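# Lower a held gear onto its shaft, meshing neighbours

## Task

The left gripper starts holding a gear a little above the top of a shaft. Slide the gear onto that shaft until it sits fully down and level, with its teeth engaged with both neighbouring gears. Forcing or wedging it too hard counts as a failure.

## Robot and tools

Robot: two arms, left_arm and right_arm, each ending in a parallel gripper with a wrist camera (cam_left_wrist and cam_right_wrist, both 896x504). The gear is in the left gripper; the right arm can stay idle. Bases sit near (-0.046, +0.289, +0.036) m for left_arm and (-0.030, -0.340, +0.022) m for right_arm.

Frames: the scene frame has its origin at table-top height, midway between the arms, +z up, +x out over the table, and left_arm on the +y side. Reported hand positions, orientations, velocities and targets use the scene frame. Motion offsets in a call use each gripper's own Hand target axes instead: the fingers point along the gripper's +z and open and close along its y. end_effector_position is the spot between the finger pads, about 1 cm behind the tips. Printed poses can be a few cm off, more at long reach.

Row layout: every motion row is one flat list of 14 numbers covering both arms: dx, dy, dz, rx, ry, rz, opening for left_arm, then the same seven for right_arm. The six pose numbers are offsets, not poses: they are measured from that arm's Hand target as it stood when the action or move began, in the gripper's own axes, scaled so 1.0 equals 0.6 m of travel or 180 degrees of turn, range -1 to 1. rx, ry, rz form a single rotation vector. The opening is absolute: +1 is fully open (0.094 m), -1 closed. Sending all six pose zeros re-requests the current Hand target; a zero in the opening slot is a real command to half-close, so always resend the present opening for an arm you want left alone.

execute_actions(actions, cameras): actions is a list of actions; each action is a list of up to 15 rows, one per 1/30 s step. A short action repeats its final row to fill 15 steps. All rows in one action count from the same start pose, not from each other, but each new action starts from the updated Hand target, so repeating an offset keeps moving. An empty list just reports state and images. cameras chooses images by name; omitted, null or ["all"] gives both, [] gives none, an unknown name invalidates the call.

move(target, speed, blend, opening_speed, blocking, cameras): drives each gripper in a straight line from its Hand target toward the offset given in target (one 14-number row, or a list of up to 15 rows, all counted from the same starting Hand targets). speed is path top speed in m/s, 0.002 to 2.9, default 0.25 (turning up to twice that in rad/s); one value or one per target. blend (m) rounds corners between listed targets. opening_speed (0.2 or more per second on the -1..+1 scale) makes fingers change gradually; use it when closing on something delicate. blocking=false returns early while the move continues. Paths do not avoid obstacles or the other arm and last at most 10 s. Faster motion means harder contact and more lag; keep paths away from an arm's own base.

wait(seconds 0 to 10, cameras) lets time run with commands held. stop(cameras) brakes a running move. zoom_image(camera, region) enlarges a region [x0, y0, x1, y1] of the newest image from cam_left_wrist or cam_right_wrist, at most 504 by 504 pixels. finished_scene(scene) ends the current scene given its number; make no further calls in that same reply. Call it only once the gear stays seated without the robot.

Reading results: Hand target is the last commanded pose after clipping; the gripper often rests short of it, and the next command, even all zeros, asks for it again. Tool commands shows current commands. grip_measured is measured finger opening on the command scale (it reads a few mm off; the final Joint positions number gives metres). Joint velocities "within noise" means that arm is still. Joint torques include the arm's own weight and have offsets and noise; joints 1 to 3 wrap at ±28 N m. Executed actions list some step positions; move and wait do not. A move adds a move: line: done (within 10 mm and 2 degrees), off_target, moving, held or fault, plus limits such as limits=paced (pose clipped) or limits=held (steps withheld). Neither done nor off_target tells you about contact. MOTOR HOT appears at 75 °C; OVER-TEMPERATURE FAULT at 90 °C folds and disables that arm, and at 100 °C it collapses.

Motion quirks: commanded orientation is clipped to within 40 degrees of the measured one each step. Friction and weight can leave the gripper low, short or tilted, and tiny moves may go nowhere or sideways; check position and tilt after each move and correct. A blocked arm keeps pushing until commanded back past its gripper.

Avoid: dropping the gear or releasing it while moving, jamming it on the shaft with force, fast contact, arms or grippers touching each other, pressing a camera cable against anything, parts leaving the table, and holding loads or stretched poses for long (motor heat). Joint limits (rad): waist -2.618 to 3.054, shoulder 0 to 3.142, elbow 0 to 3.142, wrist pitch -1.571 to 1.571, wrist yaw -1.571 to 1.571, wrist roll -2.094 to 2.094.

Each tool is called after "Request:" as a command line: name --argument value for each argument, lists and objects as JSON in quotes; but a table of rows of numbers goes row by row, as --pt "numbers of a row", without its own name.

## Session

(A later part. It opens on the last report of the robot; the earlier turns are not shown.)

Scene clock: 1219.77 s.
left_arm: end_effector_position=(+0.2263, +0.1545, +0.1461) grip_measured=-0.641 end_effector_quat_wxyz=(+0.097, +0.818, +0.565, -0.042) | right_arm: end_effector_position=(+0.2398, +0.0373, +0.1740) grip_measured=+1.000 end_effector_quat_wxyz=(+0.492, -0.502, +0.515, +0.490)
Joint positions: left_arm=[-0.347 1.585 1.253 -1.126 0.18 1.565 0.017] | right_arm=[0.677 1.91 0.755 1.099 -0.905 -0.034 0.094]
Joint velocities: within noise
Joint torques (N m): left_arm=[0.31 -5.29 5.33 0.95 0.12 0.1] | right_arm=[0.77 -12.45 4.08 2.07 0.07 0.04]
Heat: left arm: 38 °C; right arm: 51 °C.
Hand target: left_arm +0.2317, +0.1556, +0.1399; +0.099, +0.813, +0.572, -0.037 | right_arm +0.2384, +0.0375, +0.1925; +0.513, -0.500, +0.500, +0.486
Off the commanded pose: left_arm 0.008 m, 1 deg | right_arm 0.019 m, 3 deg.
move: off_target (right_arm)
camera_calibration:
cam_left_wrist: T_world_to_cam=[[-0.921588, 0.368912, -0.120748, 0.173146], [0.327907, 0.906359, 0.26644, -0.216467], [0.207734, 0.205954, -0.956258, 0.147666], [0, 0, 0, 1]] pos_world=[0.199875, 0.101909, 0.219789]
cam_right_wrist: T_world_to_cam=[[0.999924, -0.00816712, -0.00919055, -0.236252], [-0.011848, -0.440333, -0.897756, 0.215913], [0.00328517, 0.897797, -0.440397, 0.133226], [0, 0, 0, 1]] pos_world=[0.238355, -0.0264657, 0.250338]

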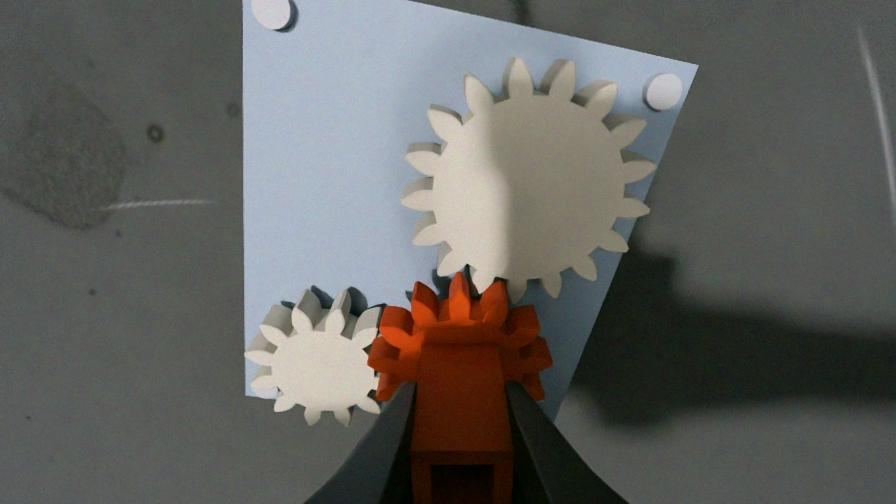

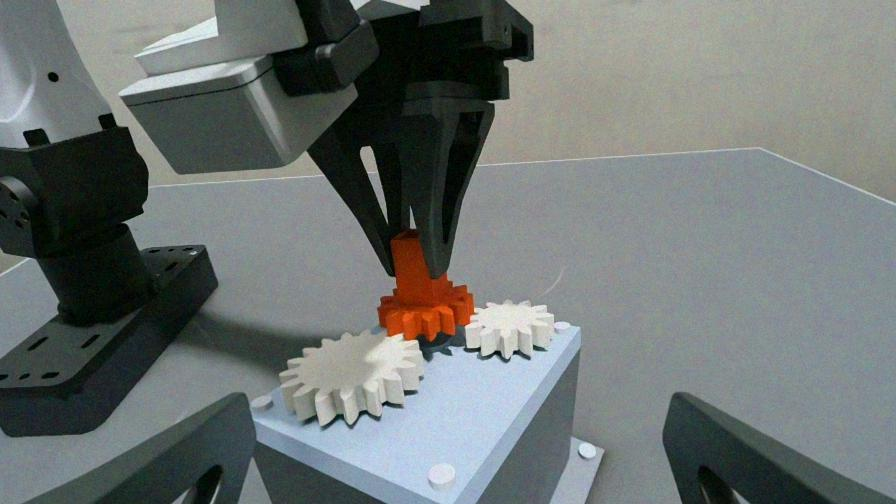

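Request:
move --pt "-0.0025 -0.001 -0.006 -0.006 0.015 0 -1 0 0 0 0 0 0 1" --pt "-0.0025 -0.001 -0.006 -0.006 0.015 -0.04 -1 0 0 0 0 0 0 1" --speed 0.05

Request:
zoom_image --camera "cam_left_wrist" --region '[245, 260, 425, 440]'

Request:
zoom_image --camera "cam_right_wrist" --region '[370, 270, 510, 370]'

Scene clock: 1292.27 s.
left_arm: end_effector_position=(+0.2273, +0.1531, +0.1420) grip_measured=-0.641 end_effector_quat_wxyz=(+0.088, +0.777, +0.622, -0.033) | right_arm: end_effector_position=(+0.2398, +0.0373, +0.1740) grip_measured=+1.000 end_effector_quat_wxyz=(+0.492, -0.502, +0.515, +0.490)
Joint positions: left_arm=[-0.371 1.585 1.24 -1.104 0.144 1.402 0.017] | right_arm=[0.677 1.91 0.755 1.099 -0.905 -0.034 0.094]
Joint velocities: within noise
Joint torques (N m): left_arm=[-0.55 -7.24 6.32 0.76 -0.09 0.08] | right_arm=[0.87 -12.33 4.1 2.09 0.04 0.06]
Heat: left arm: 36 °C; right arm: 51 °C.
Hand target: left_arm +0.2305, +0.1551, +0.1437; +0.091, +0.775, +0.625, -0.018 | right_arm +0.2384, +0.0375, +0.1925; +0.513, -0.500, +0.500, +0.486
Off the commanded pose: left_arm 0.004 m, 2 deg | right_arm 0.019 m, 3 deg.
move: off_target (right_arm)
camera_calibration:
cam_left_wrist: T_world_to_cam=[[-0.965356, 0.238986, -0.10476, 0.201661], [0.201193, 0.93736, 0.28439, -0.192864], [0.166163, 0.25346, -0.952968, 0.145551], [0, 0, 0, 1]] pos_world=[0.209293, 0.0956979, 0.21468]
cam_right_wrist: T_world_to_cam=[[0.999924, -0.00816712, -0.00919055, -0.236252], [-0.011848, -0.440333, -0.897756, 0.215913], [0.00328517, 0.897797, -0.440397, 0.133226], [0, 0, 0, 1]] pos_world=[0.238355, -0.0264657, 0.250338]

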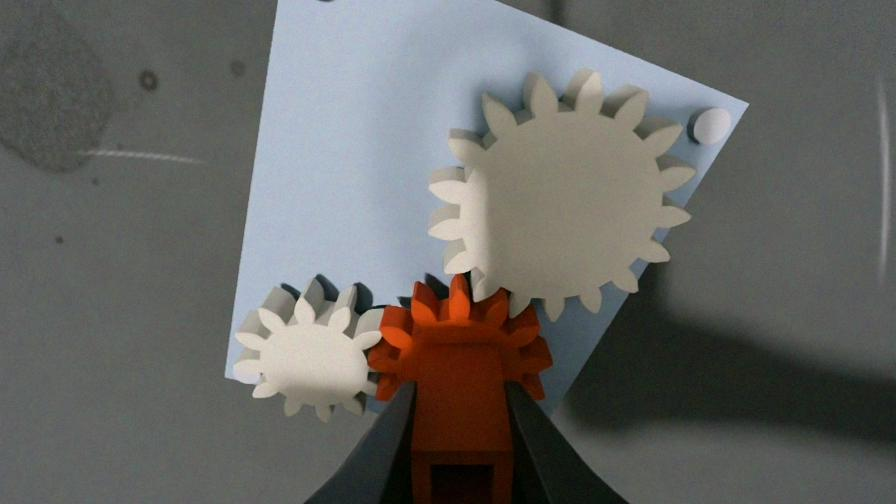

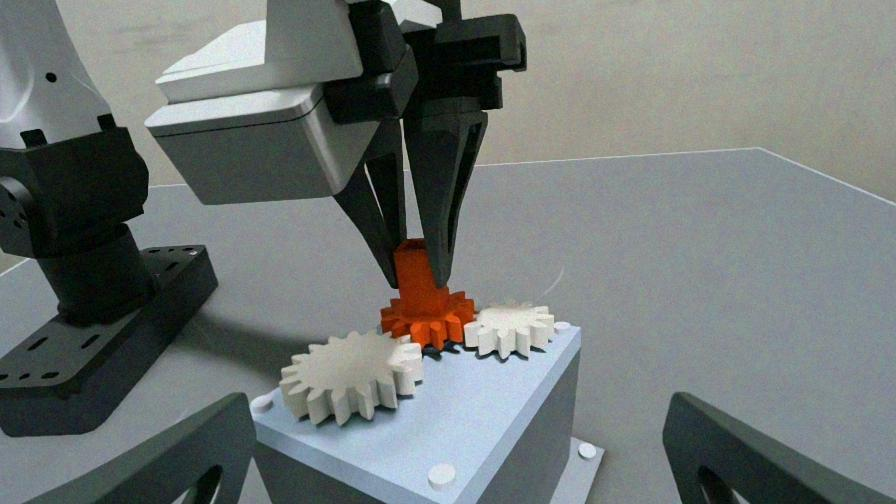

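Scaled by 2.800 from the camera's 896x504 image, which has a finer 1280x720 frame.

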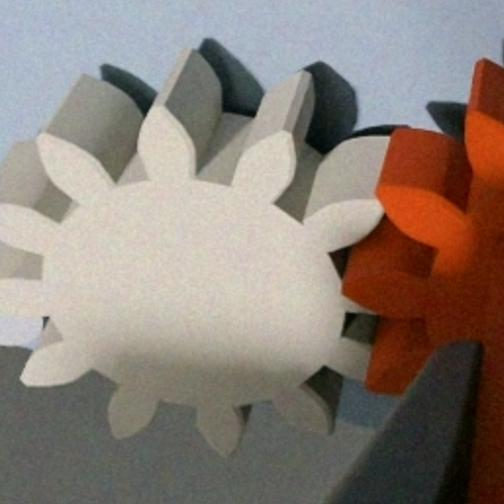

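Scaled by 3.600 from the camera's 896x504 image, which has a finer 1280x720 frame.

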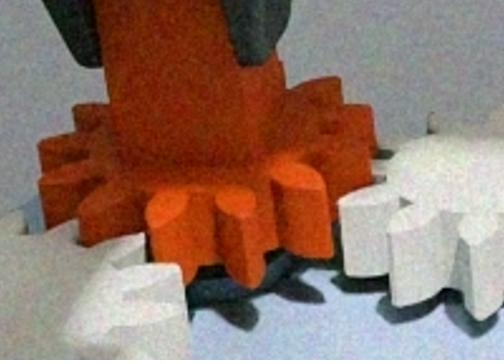

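Request:
move --target '[0.0033,0,0.0065,0.005,-0.0151,0,-1,0,0,0,0,0,0,1]' --speed 0.05

Request:
zoom_image --camera "cam_right_wrist" --region '[370, 270, 510, 370]'

Scene clock: 1313.30 s.
left_arm: end_effector_position=(+0.2275, +0.1536, +0.1418) grip_measured=-0.641 end_effector_quat_wxyz=(+0.096, +0.775, +0.623, -0.046) | right_arm: end_effector_position=(+0.2398, +0.0373, +0.1741) grip_measured=+1.000 end_effector_quat_wxyz=(+0.492, -0.502, +0.515, +0.490)
Joint positions: left_arm=[-0.35 1.585 1.235 -1.1 0.178 1.417 0.017] | right_arm=[0.677 1.91 0.755 1.099 -0.905 -0.034 0.094]
Joint velocities: within noise
Joint torques (N m): left_arm=[0.66 -6 6 0.8 0.16 0.28] | right_arm=[0.81 -12.49 4.05 2.07 0.08 0.06]
Heat: left arm: 36 °C; right arm: 51 °C.
Hand target: left_arm +0.2312, +0.1563, +0.1395; +0.100, +0.775, +0.622, -0.042 | right_arm +0.2384, +0.0375, +0.1926; +0.514, -0.500, +0.500, +0.486
Off the commanded pose: left_arm 0.005 m, 1 deg | right_arm 0.018 m, 3 deg.
move: off_target (right_arm)
camera_calibration:
cam_left_wrist: T_world_to_cam=[[-0.966888, 0.233931, -0.101999, 0.202467], [0.202074, 0.9459, 0.253848, -0.190482], [0.155864, 0.224832, -0.961851, 0.153114], [0, 0, 0, 1]] pos_world=[0.21039, 0.0983894, 0.216278]
cam_right_wrist: T_world_to_cam=[[0.999928, -0.00812106, -0.00887935, -0.236329], [-0.0115476, -0.440131, -0.897859, 0.215872], [0.00338349, 0.897897, -0.440193, 0.133154], [0, 0, 0, 1]] pos_world=[0.238354, -0.0264659, 0.250338]

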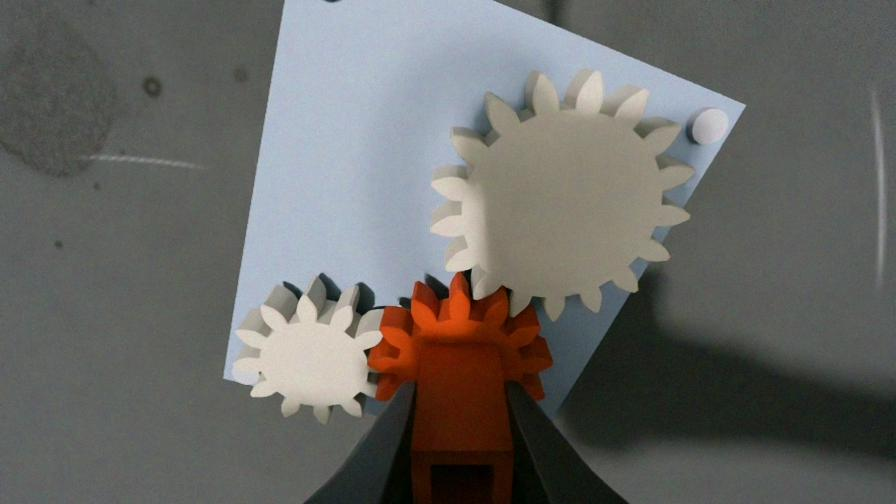

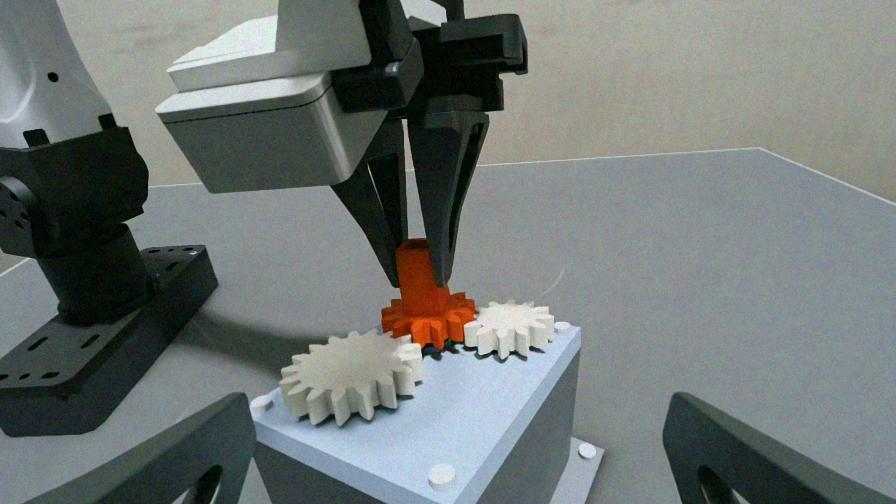

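Scaled by 3.600 from the camera's 896x504 image, which has a finer 1280x720 frame.

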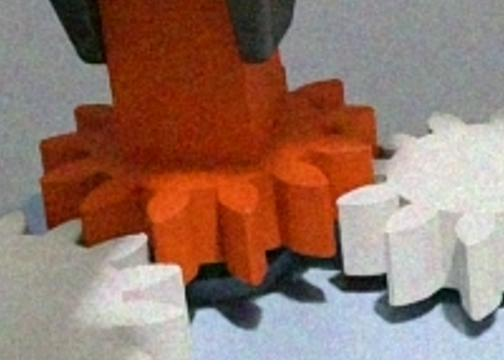

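Request:
move --target '[0,0,0.007,0,0,0,-1,0,0,0,0,0,0,1]' --speed 0.05

Request:
zoom_image --camera "cam_right_wrist" --region '[370, 270, 510, 370]'

Scene clock: 1318.77 s.
left_arm: end_effector_position=(+0.2279, +0.1531, +0.1391) grip_measured=-0.641 end_effector_quat_wxyz=(+0.098, +0.775, +0.622, -0.046) | right_arm: end_effector_position=(+0.2398, +0.0373, +0.1741) grip_measured=+1.000 end_effector_quat_wxyz=(+0.492, -0.502, +0.515, +0.490)
Joint positions: left_arm=[-0.35 1.585 1.224 -1.086 0.18 1.418 0.017] | right_arm=[0.677 1.91 0.755 1.099 -0.905 -0.034 0.094]
Joint velocities: within noise
Joint torques (N m): left_arm=[0.47 -5.76 5.96 0.8 0.13 0.26] | right_arm=[0.73 -12.34 4.07 2.09 0.05 0.07]
Heat: left arm: 36 °C; right arm: 51 °C.
Hand target: left_arm +0.2315, +0.1555, +0.1354; +0.100, +0.776, +0.622, -0.042 | right_arm +0.2384, +0.0375, +0.1926; +0.514, -0.500, +0.500, +0.486
Off the commanded pose: left_arm 0.006 m, 1 deg | right_arm 0.019 m, 3 deg.
move: off_target (right_arm)
camera_calibration:
cam_left_wrist: T_world_to_cam=[[-0.96637, 0.234619, -0.105277, 0.202881], [0.202369, 0.946436, 0.251607, -0.189313], [0.15867, 0.22184, -0.962087, 0.150494], [0, 0, 0, 1]] pos_world=[0.21049, 0.0981878, 0.21378]
cam_right_wrist: T_world_to_cam=[[0.999928, -0.00812106, -0.00887935, -0.236329], [-0.0115476, -0.440131, -0.897859, 0.215872], [0.00338349, 0.897897, -0.440193, 0.133154], [0, 0, 0, 1]] pos_world=[0.238354, -0.0264659, 0.250338]

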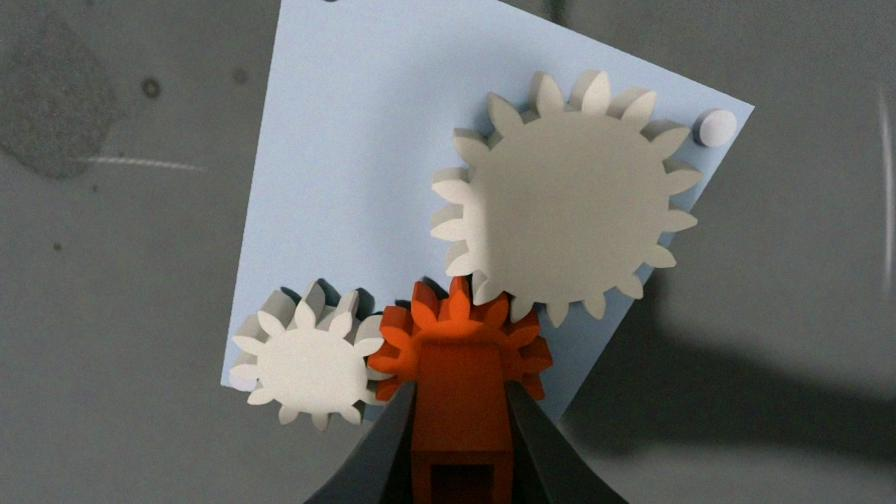

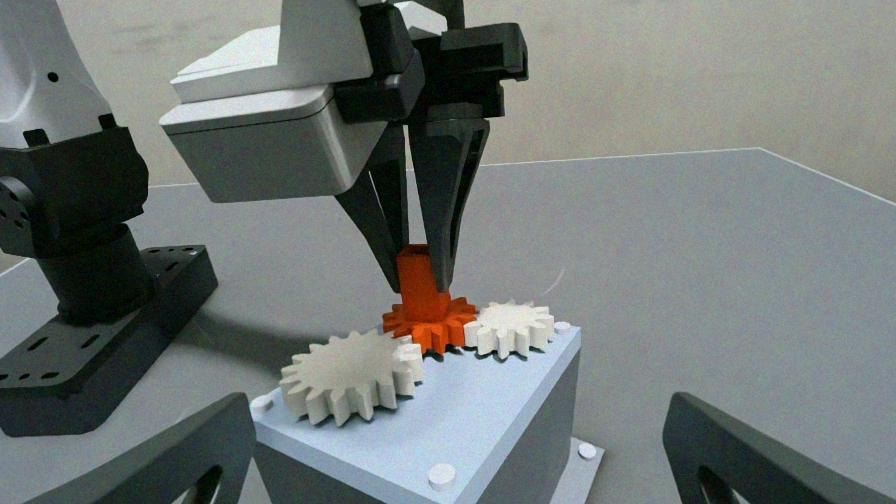

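Scaled by 3.600 from the camera's 896x504 image, which has a finer 1280x720 frame.

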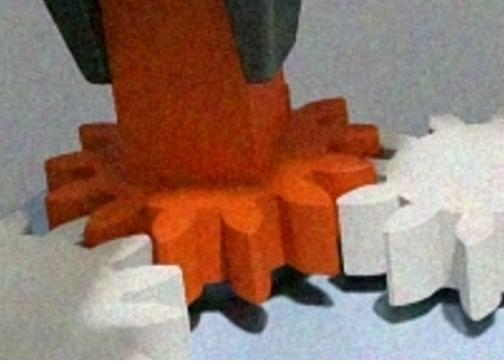

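Request:
move --target '[0,0,0.006,0,0,0,-1,0,0,0,0,0,0,1]' --speed 0.05

Request:
zoom_image --camera "cam_right_wrist" --region '[370, 270, 510, 370]'

Scene clock: 1323.63 s.
left_arm: end_effector_position=(+0.2280, +0.1527, +0.1366) grip_measured=-0.641 end_effector_quat_wxyz=(+0.100, +0.775, +0.622, -0.047) | right_arm: end_effector_position=(+0.2398, +0.0373, +0.1741) grip_measured=+1.000 end_effector_quat_wxyz=(+0.492, -0.502, +0.515, +0.490)
Joint positions: left_arm=[-0.35 1.585 1.213 -1.073 0.182 1.418 0.017] | right_arm=[0.677 1.91 0.755 1.099 -0.905 -0.034 0.094]
Joint velocities: within noise
Joint torques (N m): left_arm=[0.34 -5.35 5.97 0.81 0.11 0.19] | right_arm=[0.81 -12.53 4.1 2.06 0.06 0.08]
Heat: left arm: 36 °C; right arm: 51 °C.
Hand target: left_arm +0.2317, +0.1547, +0.1319; +0.100, +0.776, +0.622, -0.042 | right_arm +0.2384, +0.0375, +0.1926; +0.514, -0.500, +0.500, +0.486
Off the commanded pose: left_arm 0.006 m, 1 deg | right_arm 0.019 m, 3 deg.
move: off_target (right_arm)
camera_calibration:
cam_left_wrist: T_world_to_cam=[[-0.966165, 0.23453, -0.107338, 0.203077], [0.202173, 0.947044, 0.249465, -0.188086], [0.160161, 0.219324, -0.962417, 0.148233], [0, 0, 0, 1]] pos_world=[0.210491, 0.0979869, 0.211381]
cam_right_wrist: T_world_to_cam=[[0.999928, -0.00812106, -0.00887935, -0.236329], [-0.0115476, -0.440131, -0.897859, 0.215872], [0.00338349, 0.897897, -0.440193, 0.133154], [0, 0, 0, 1]] pos_world=[0.238354, -0.0264659, 0.250338]

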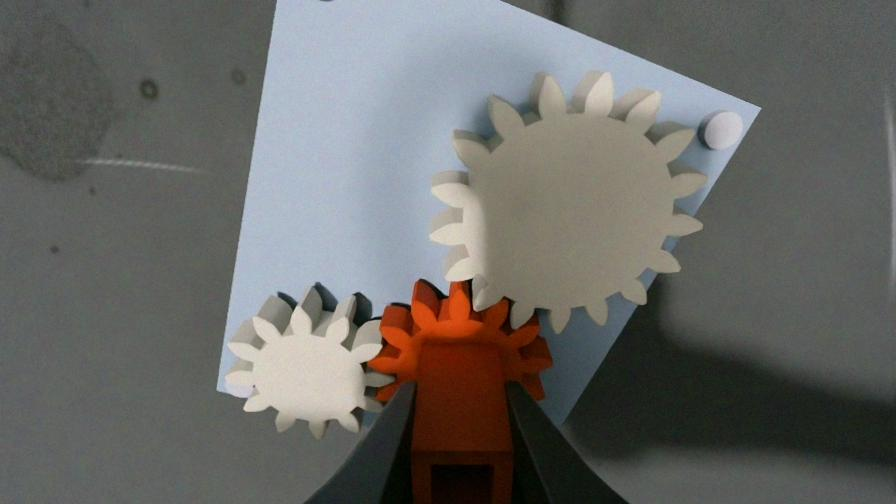

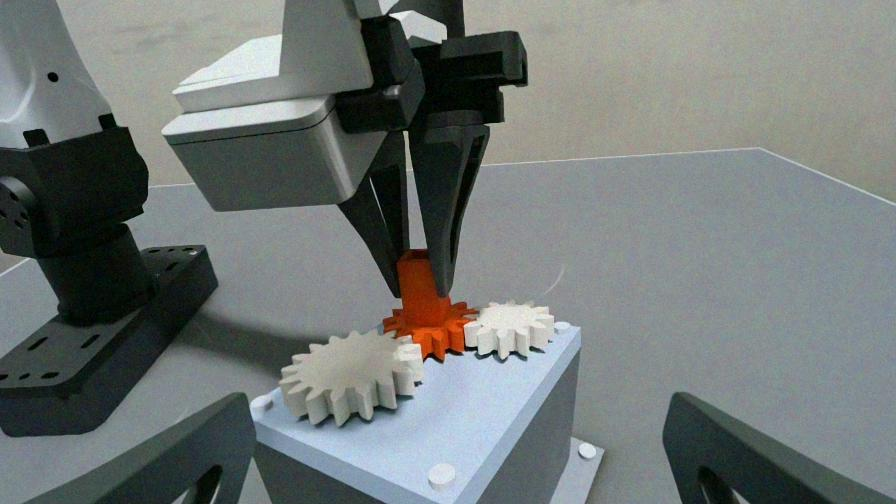

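Scaled by 3.600 from the camera's 896x504 image, which has a finer 1280x720 frame.

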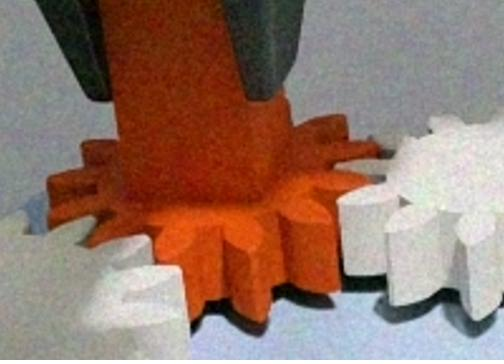

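Request:
move --target '[0,0,0.006,0,0,0,-1,0,0,0,0,0,0,1]' --speed 0.05

Request:
zoom_image --camera "cam_right_wrist" --region '[370, 270, 510, 370]'

Scene clock: 1328.30 s.
left_arm: end_effector_position=(+0.2280, +0.1527, +0.1362) grip_measured=-0.641 end_effector_quat_wxyz=(+0.100, +0.775, +0.622, -0.046) | right_arm: end_effector_position=(+0.2398, +0.0373, +0.1741) grip_measured=+1.000 end_effector_quat_wxyz=(+0.492, -0.502, +0.515, +0.490)
Joint positions: left_arm=[-0.35 1.585 1.212 -1.071 0.182 1.418 0.017] | right_arm=[0.677 1.91 0.755 1.099 -0.905 -0.034 0.094]
Joint velocities: within noise
Joint torques (N m): left_arm=[0.01 -5.08 5.12 1.01 0.09 0.2] | right_arm=[0.8 -12.44 4.12 2.07 0.08 0.07]
Heat: left arm: 36 °C; right arm: 51 °C.
Hand target: left_arm +0.2319, +0.1540, +0.1284; +0.100, +0.776, +0.622, -0.041 | right_arm +0.2384, +0.0375, +0.1926; +0.514, -0.500, +0.500, +0.486
Off the commanded pose: left_arm 0.009 m, 1 deg | right_arm 0.019 m, 3 deg.
move: off_target (right_arm)
camera_calibration:
cam_left_wrist: T_world_to_cam=[[-0.966136, 0.234497, -0.107667, 0.203112], [0.202076, 0.947077, 0.249421, -0.187984], [0.160457, 0.219218, -0.962391, 0.147887], [0, 0, 0, 1]] pos_world=[0.210491, 0.0979868, 0.211081]
cam_right_wrist: T_world_to_cam=[[0.999928, -0.00812106, -0.00887935, -0.236329], [-0.0115476, -0.440131, -0.897859, 0.215872], [0.00338349, 0.897897, -0.440193, 0.133154], [0, 0, 0, 1]] pos_world=[0.238354, -0.0264659, 0.250338]

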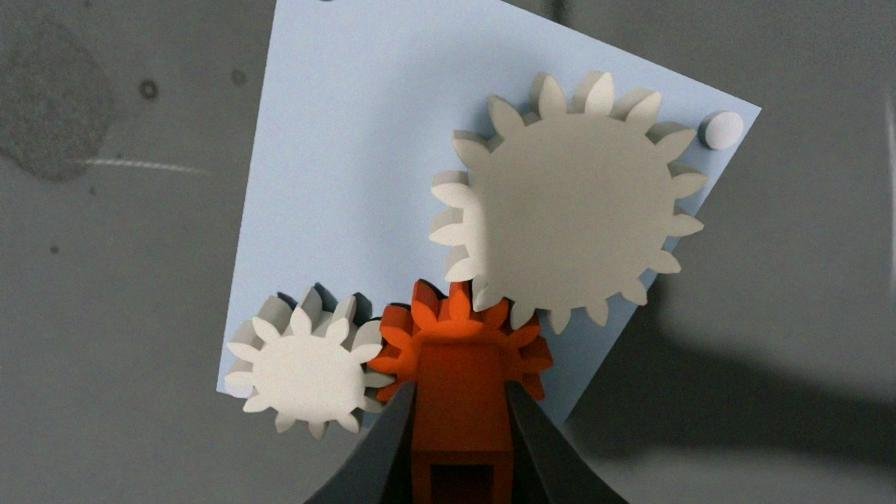

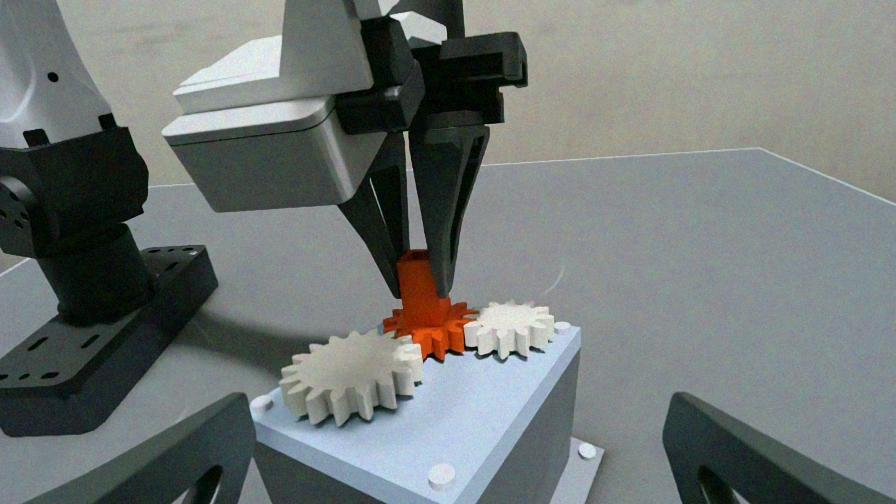

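Scaled by 3.600 from the camera's 896x504 image, which has a finer 1280x720 frame.

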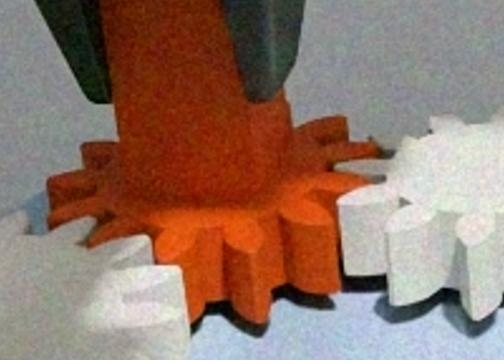

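Request:
move --target '[-0.0047,-0.0035,-0.0098,0,0,0,-1,0,0,0,0,0,0,1]' --speed 0.03 --cameras '[]'

Request:
move --target '[0,0,0,0,0,0,-0.35,0,0,0,0,0,0,1]' --opening_speed 0.4

Scene clock: 1339.03 s.
left_arm: end_effector_position=(+0.2280, +0.1527, +0.1362) grip_measured=-0.641 end_effector_quat_wxyz=(+0.100, +0.775, +0.622, -0.046) | right_arm: end_effector_position=(+0.2398, +0.0373, +0.1741) grip_measured=+1.000 end_effector_quat_wxyz=(+0.492, -0.502, +0.515, +0.490)
Joint positions: left_arm=[-0.35 1.585 1.212 -1.071 0.182 1.418 0.017] | right_arm=[0.677 1.91 0.755 1.099 -0.905 -0.034 0.094]
Joint velocities: within noise
Joint torques (N m): left_arm=[-0.61 -6.28 6.09 0.72 0.09 0.15] | right_arm=[0.76 -12.37 4.07 2.07 0.06 0.06]
Heat: left arm: 36 °C; right arm: 51 °C.
Hand target: left_arm +0.2289, +0.1530, +0.1345; +0.100, +0.776, +0.622, -0.041 | right_arm +0.2384, +0.0375, +0.1925; +0.514, -0.500, +0.500, +0.486
Off the commanded pose: left_arm 0.002 m, 1 deg | right_arm 0.018 m, 3 deg.
move: off_target (right_arm)
No camera images: "cameras" was empty.

Scene clock: 1340.87 s.
left_arm: end_effector_position=(+0.2282, +0.1534, +0.1360) grip_measured=-0.352 end_effector_quat_wxyz=(+0.099, +0.775, +0.622, -0.045) | right_arm: end_effector_position=(+0.2398, +0.0373, +0.1741) grip_measured=+1.000 end_effector_quat_wxyz=(+0.492, -0.502, +0.515, +0.490)
Joint positions: left_arm=[-0.35 1.585 1.211 -1.071 0.177 1.418 0.03] | right_arm=[0.677 1.91 0.755 1.099 -0.905 -0.034 0.094]
Joint velocities: within noise
Joint torques (N m): left_arm=[-0.58 -6.16 6.19 0.74 0.14 0.16] | right_arm=[0.8 -12.4 4.18 2.09 0.02 0.07]
Heat: left arm: 36 °C; right arm: 51 °C.
Hand target: left_arm +0.2289, +0.1529, +0.1345; +0.100, +0.776, +0.622, -0.042 | right_arm +0.2384, +0.0375, +0.1925; +0.513, -0.500, +0.500, +0.486
Off the commanded pose: left_arm 0.002 m, 0 deg | right_arm 0.018 m, 3 deg.
move: off_target (right_arm)
camera_calibration:
cam_left_wrist: T_world_to_cam=[[-0.966148, 0.234401, -0.107768, 0.203094], [0.201293, 0.946187, 0.2534, -0.188846], [0.161366, 0.223129, -0.96134, 0.146504], [0, 0, 0, 1]] pos_world=[0.210591, 0.0983884, 0.210581]
cam_right_wrist: T_world_to_cam=[[0.999928, -0.00812106, -0.00887935, -0.236329], [-0.0115476, -0.440131, -0.897859, 0.215872], [0.00338349, 0.897897, -0.440193, 0.133154], [0, 0, 0, 1]] pos_world=[0.238354, -0.0264659, 0.250338]

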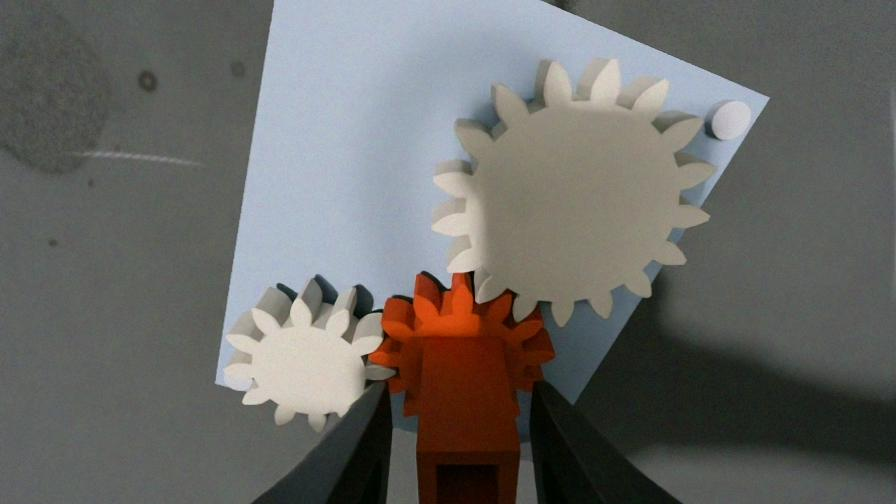

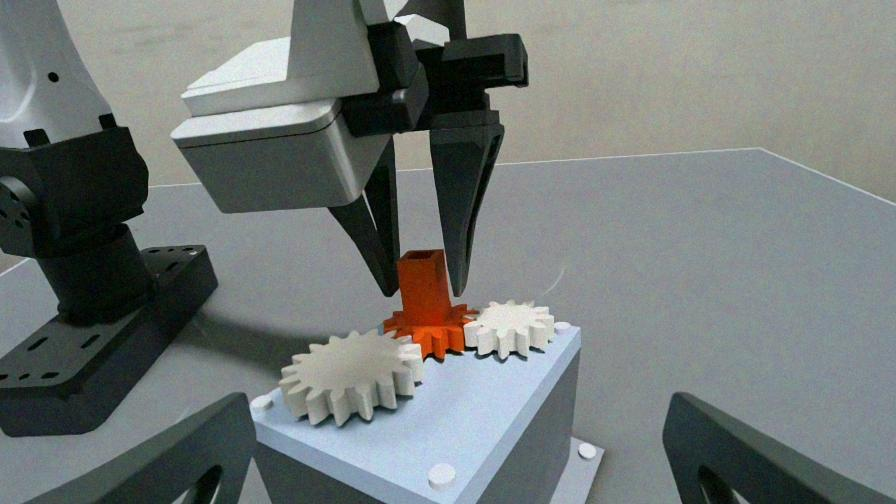

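Request:
move --target '[0,0,-0.1,0,0,0,-0.35,0,0,0,0,0,0,1]' --speed 0.1

Request:
zoom_image --camera "cam_right_wrist" --region '[340, 230, 560, 390]'

Scene clock: 1346.30 s.
left_arm: end_effector_position=(+0.2225, +0.1645, +0.1817) grip_measured=-0.352 end_effector_quat_wxyz=(+0.087, +0.773, +0.626, -0.050) | right_arm: end_effector_position=(+0.2398, +0.0373, +0.1741) grip_measured=+1.000 end_effector_quat_wxyz=(+0.492, -0.502, +0.515, +0.490)
Joint positions: left_arm=[-0.321 1.569 1.38 -1.287 0.177 1.441 0.03] | right_arm=[0.677 1.91 0.755 1.099 -0.905 -0.034 0.094]
Joint velocities: within noise
Joint torques (N m): left_arm=[0.24 -7.61 9.03 0.43 0.17 0.3] | right_arm=[0.76 -12.29 4.11 2.08 0.05 0.05]
Heat: left arm: 36 °C; right arm: 51 °C.
Hand target: left_arm +0.2254, +0.1654, +0.1931; +0.100, +0.775, +0.622, -0.041 | right_arm +0.2384, +0.0375, +0.1925; +0.513, -0.500, +0.500, +0.486
Off the commanded pose: left_arm 0.012 m, 2 deg | right_arm 0.018 m, 3 deg.
move: off_target (left_arm, right_arm)
camera_calibration:
cam_left_wrist: T_world_to_cam=[[-0.969894, 0.229485, -0.081499, 0.196812], [0.201635, 0.944409, 0.259682, -0.210689], [0.136562, 0.235431, -0.962249, 0.19248], [0, 0, 0, 1]] pos_world=[0.207084, 0.108496, 0.255966]
cam_right_wrist: T_world_to_cam=[[0.999928, -0.00812106, -0.00887935, -0.236329], [-0.0115476, -0.440131, -0.897859, 0.215872], [0.00338349, 0.897897, -0.440193, 0.133154], [0, 0, 0, 1]] pos_world=[0.238354, -0.0264659, 0.250338]

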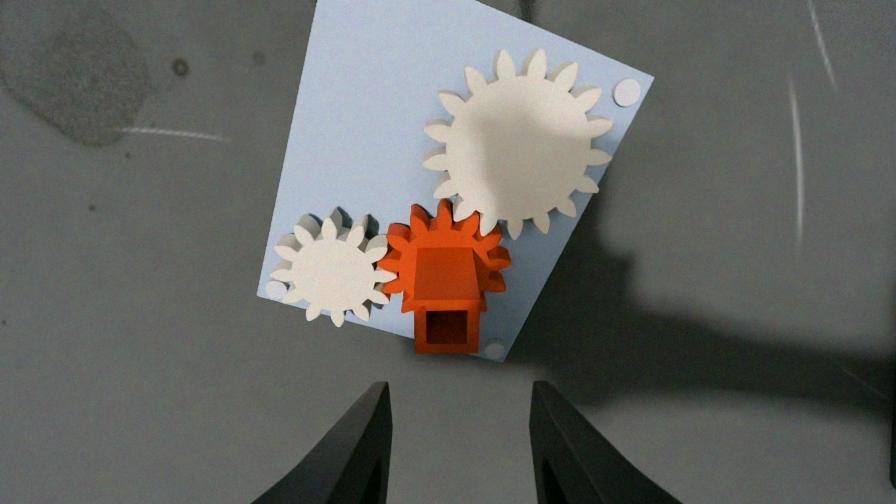

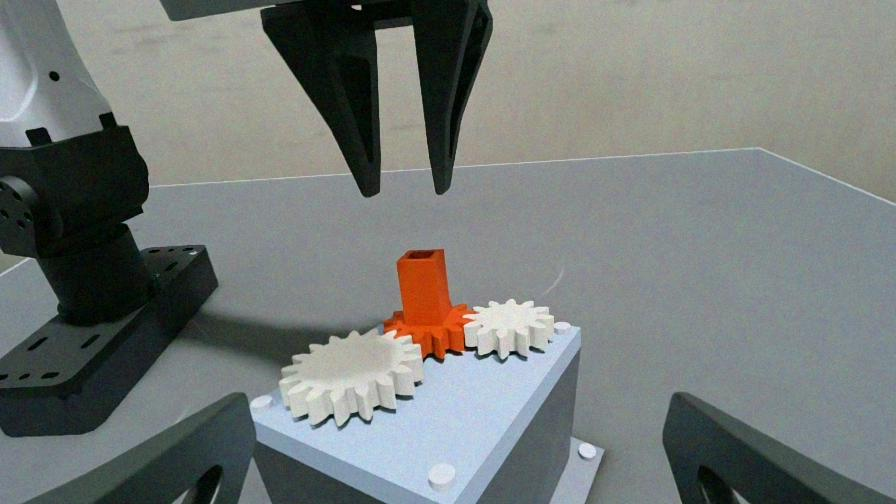

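Scaled by 2.291 from the camera's 896x504 image, which has a finer 1280x720 frame.

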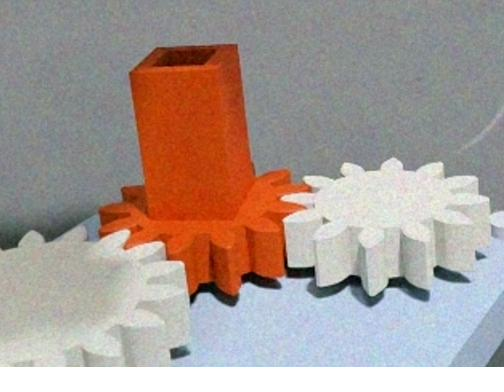

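Request:
finished_scene --scene 1

The scene is finished: the task was done.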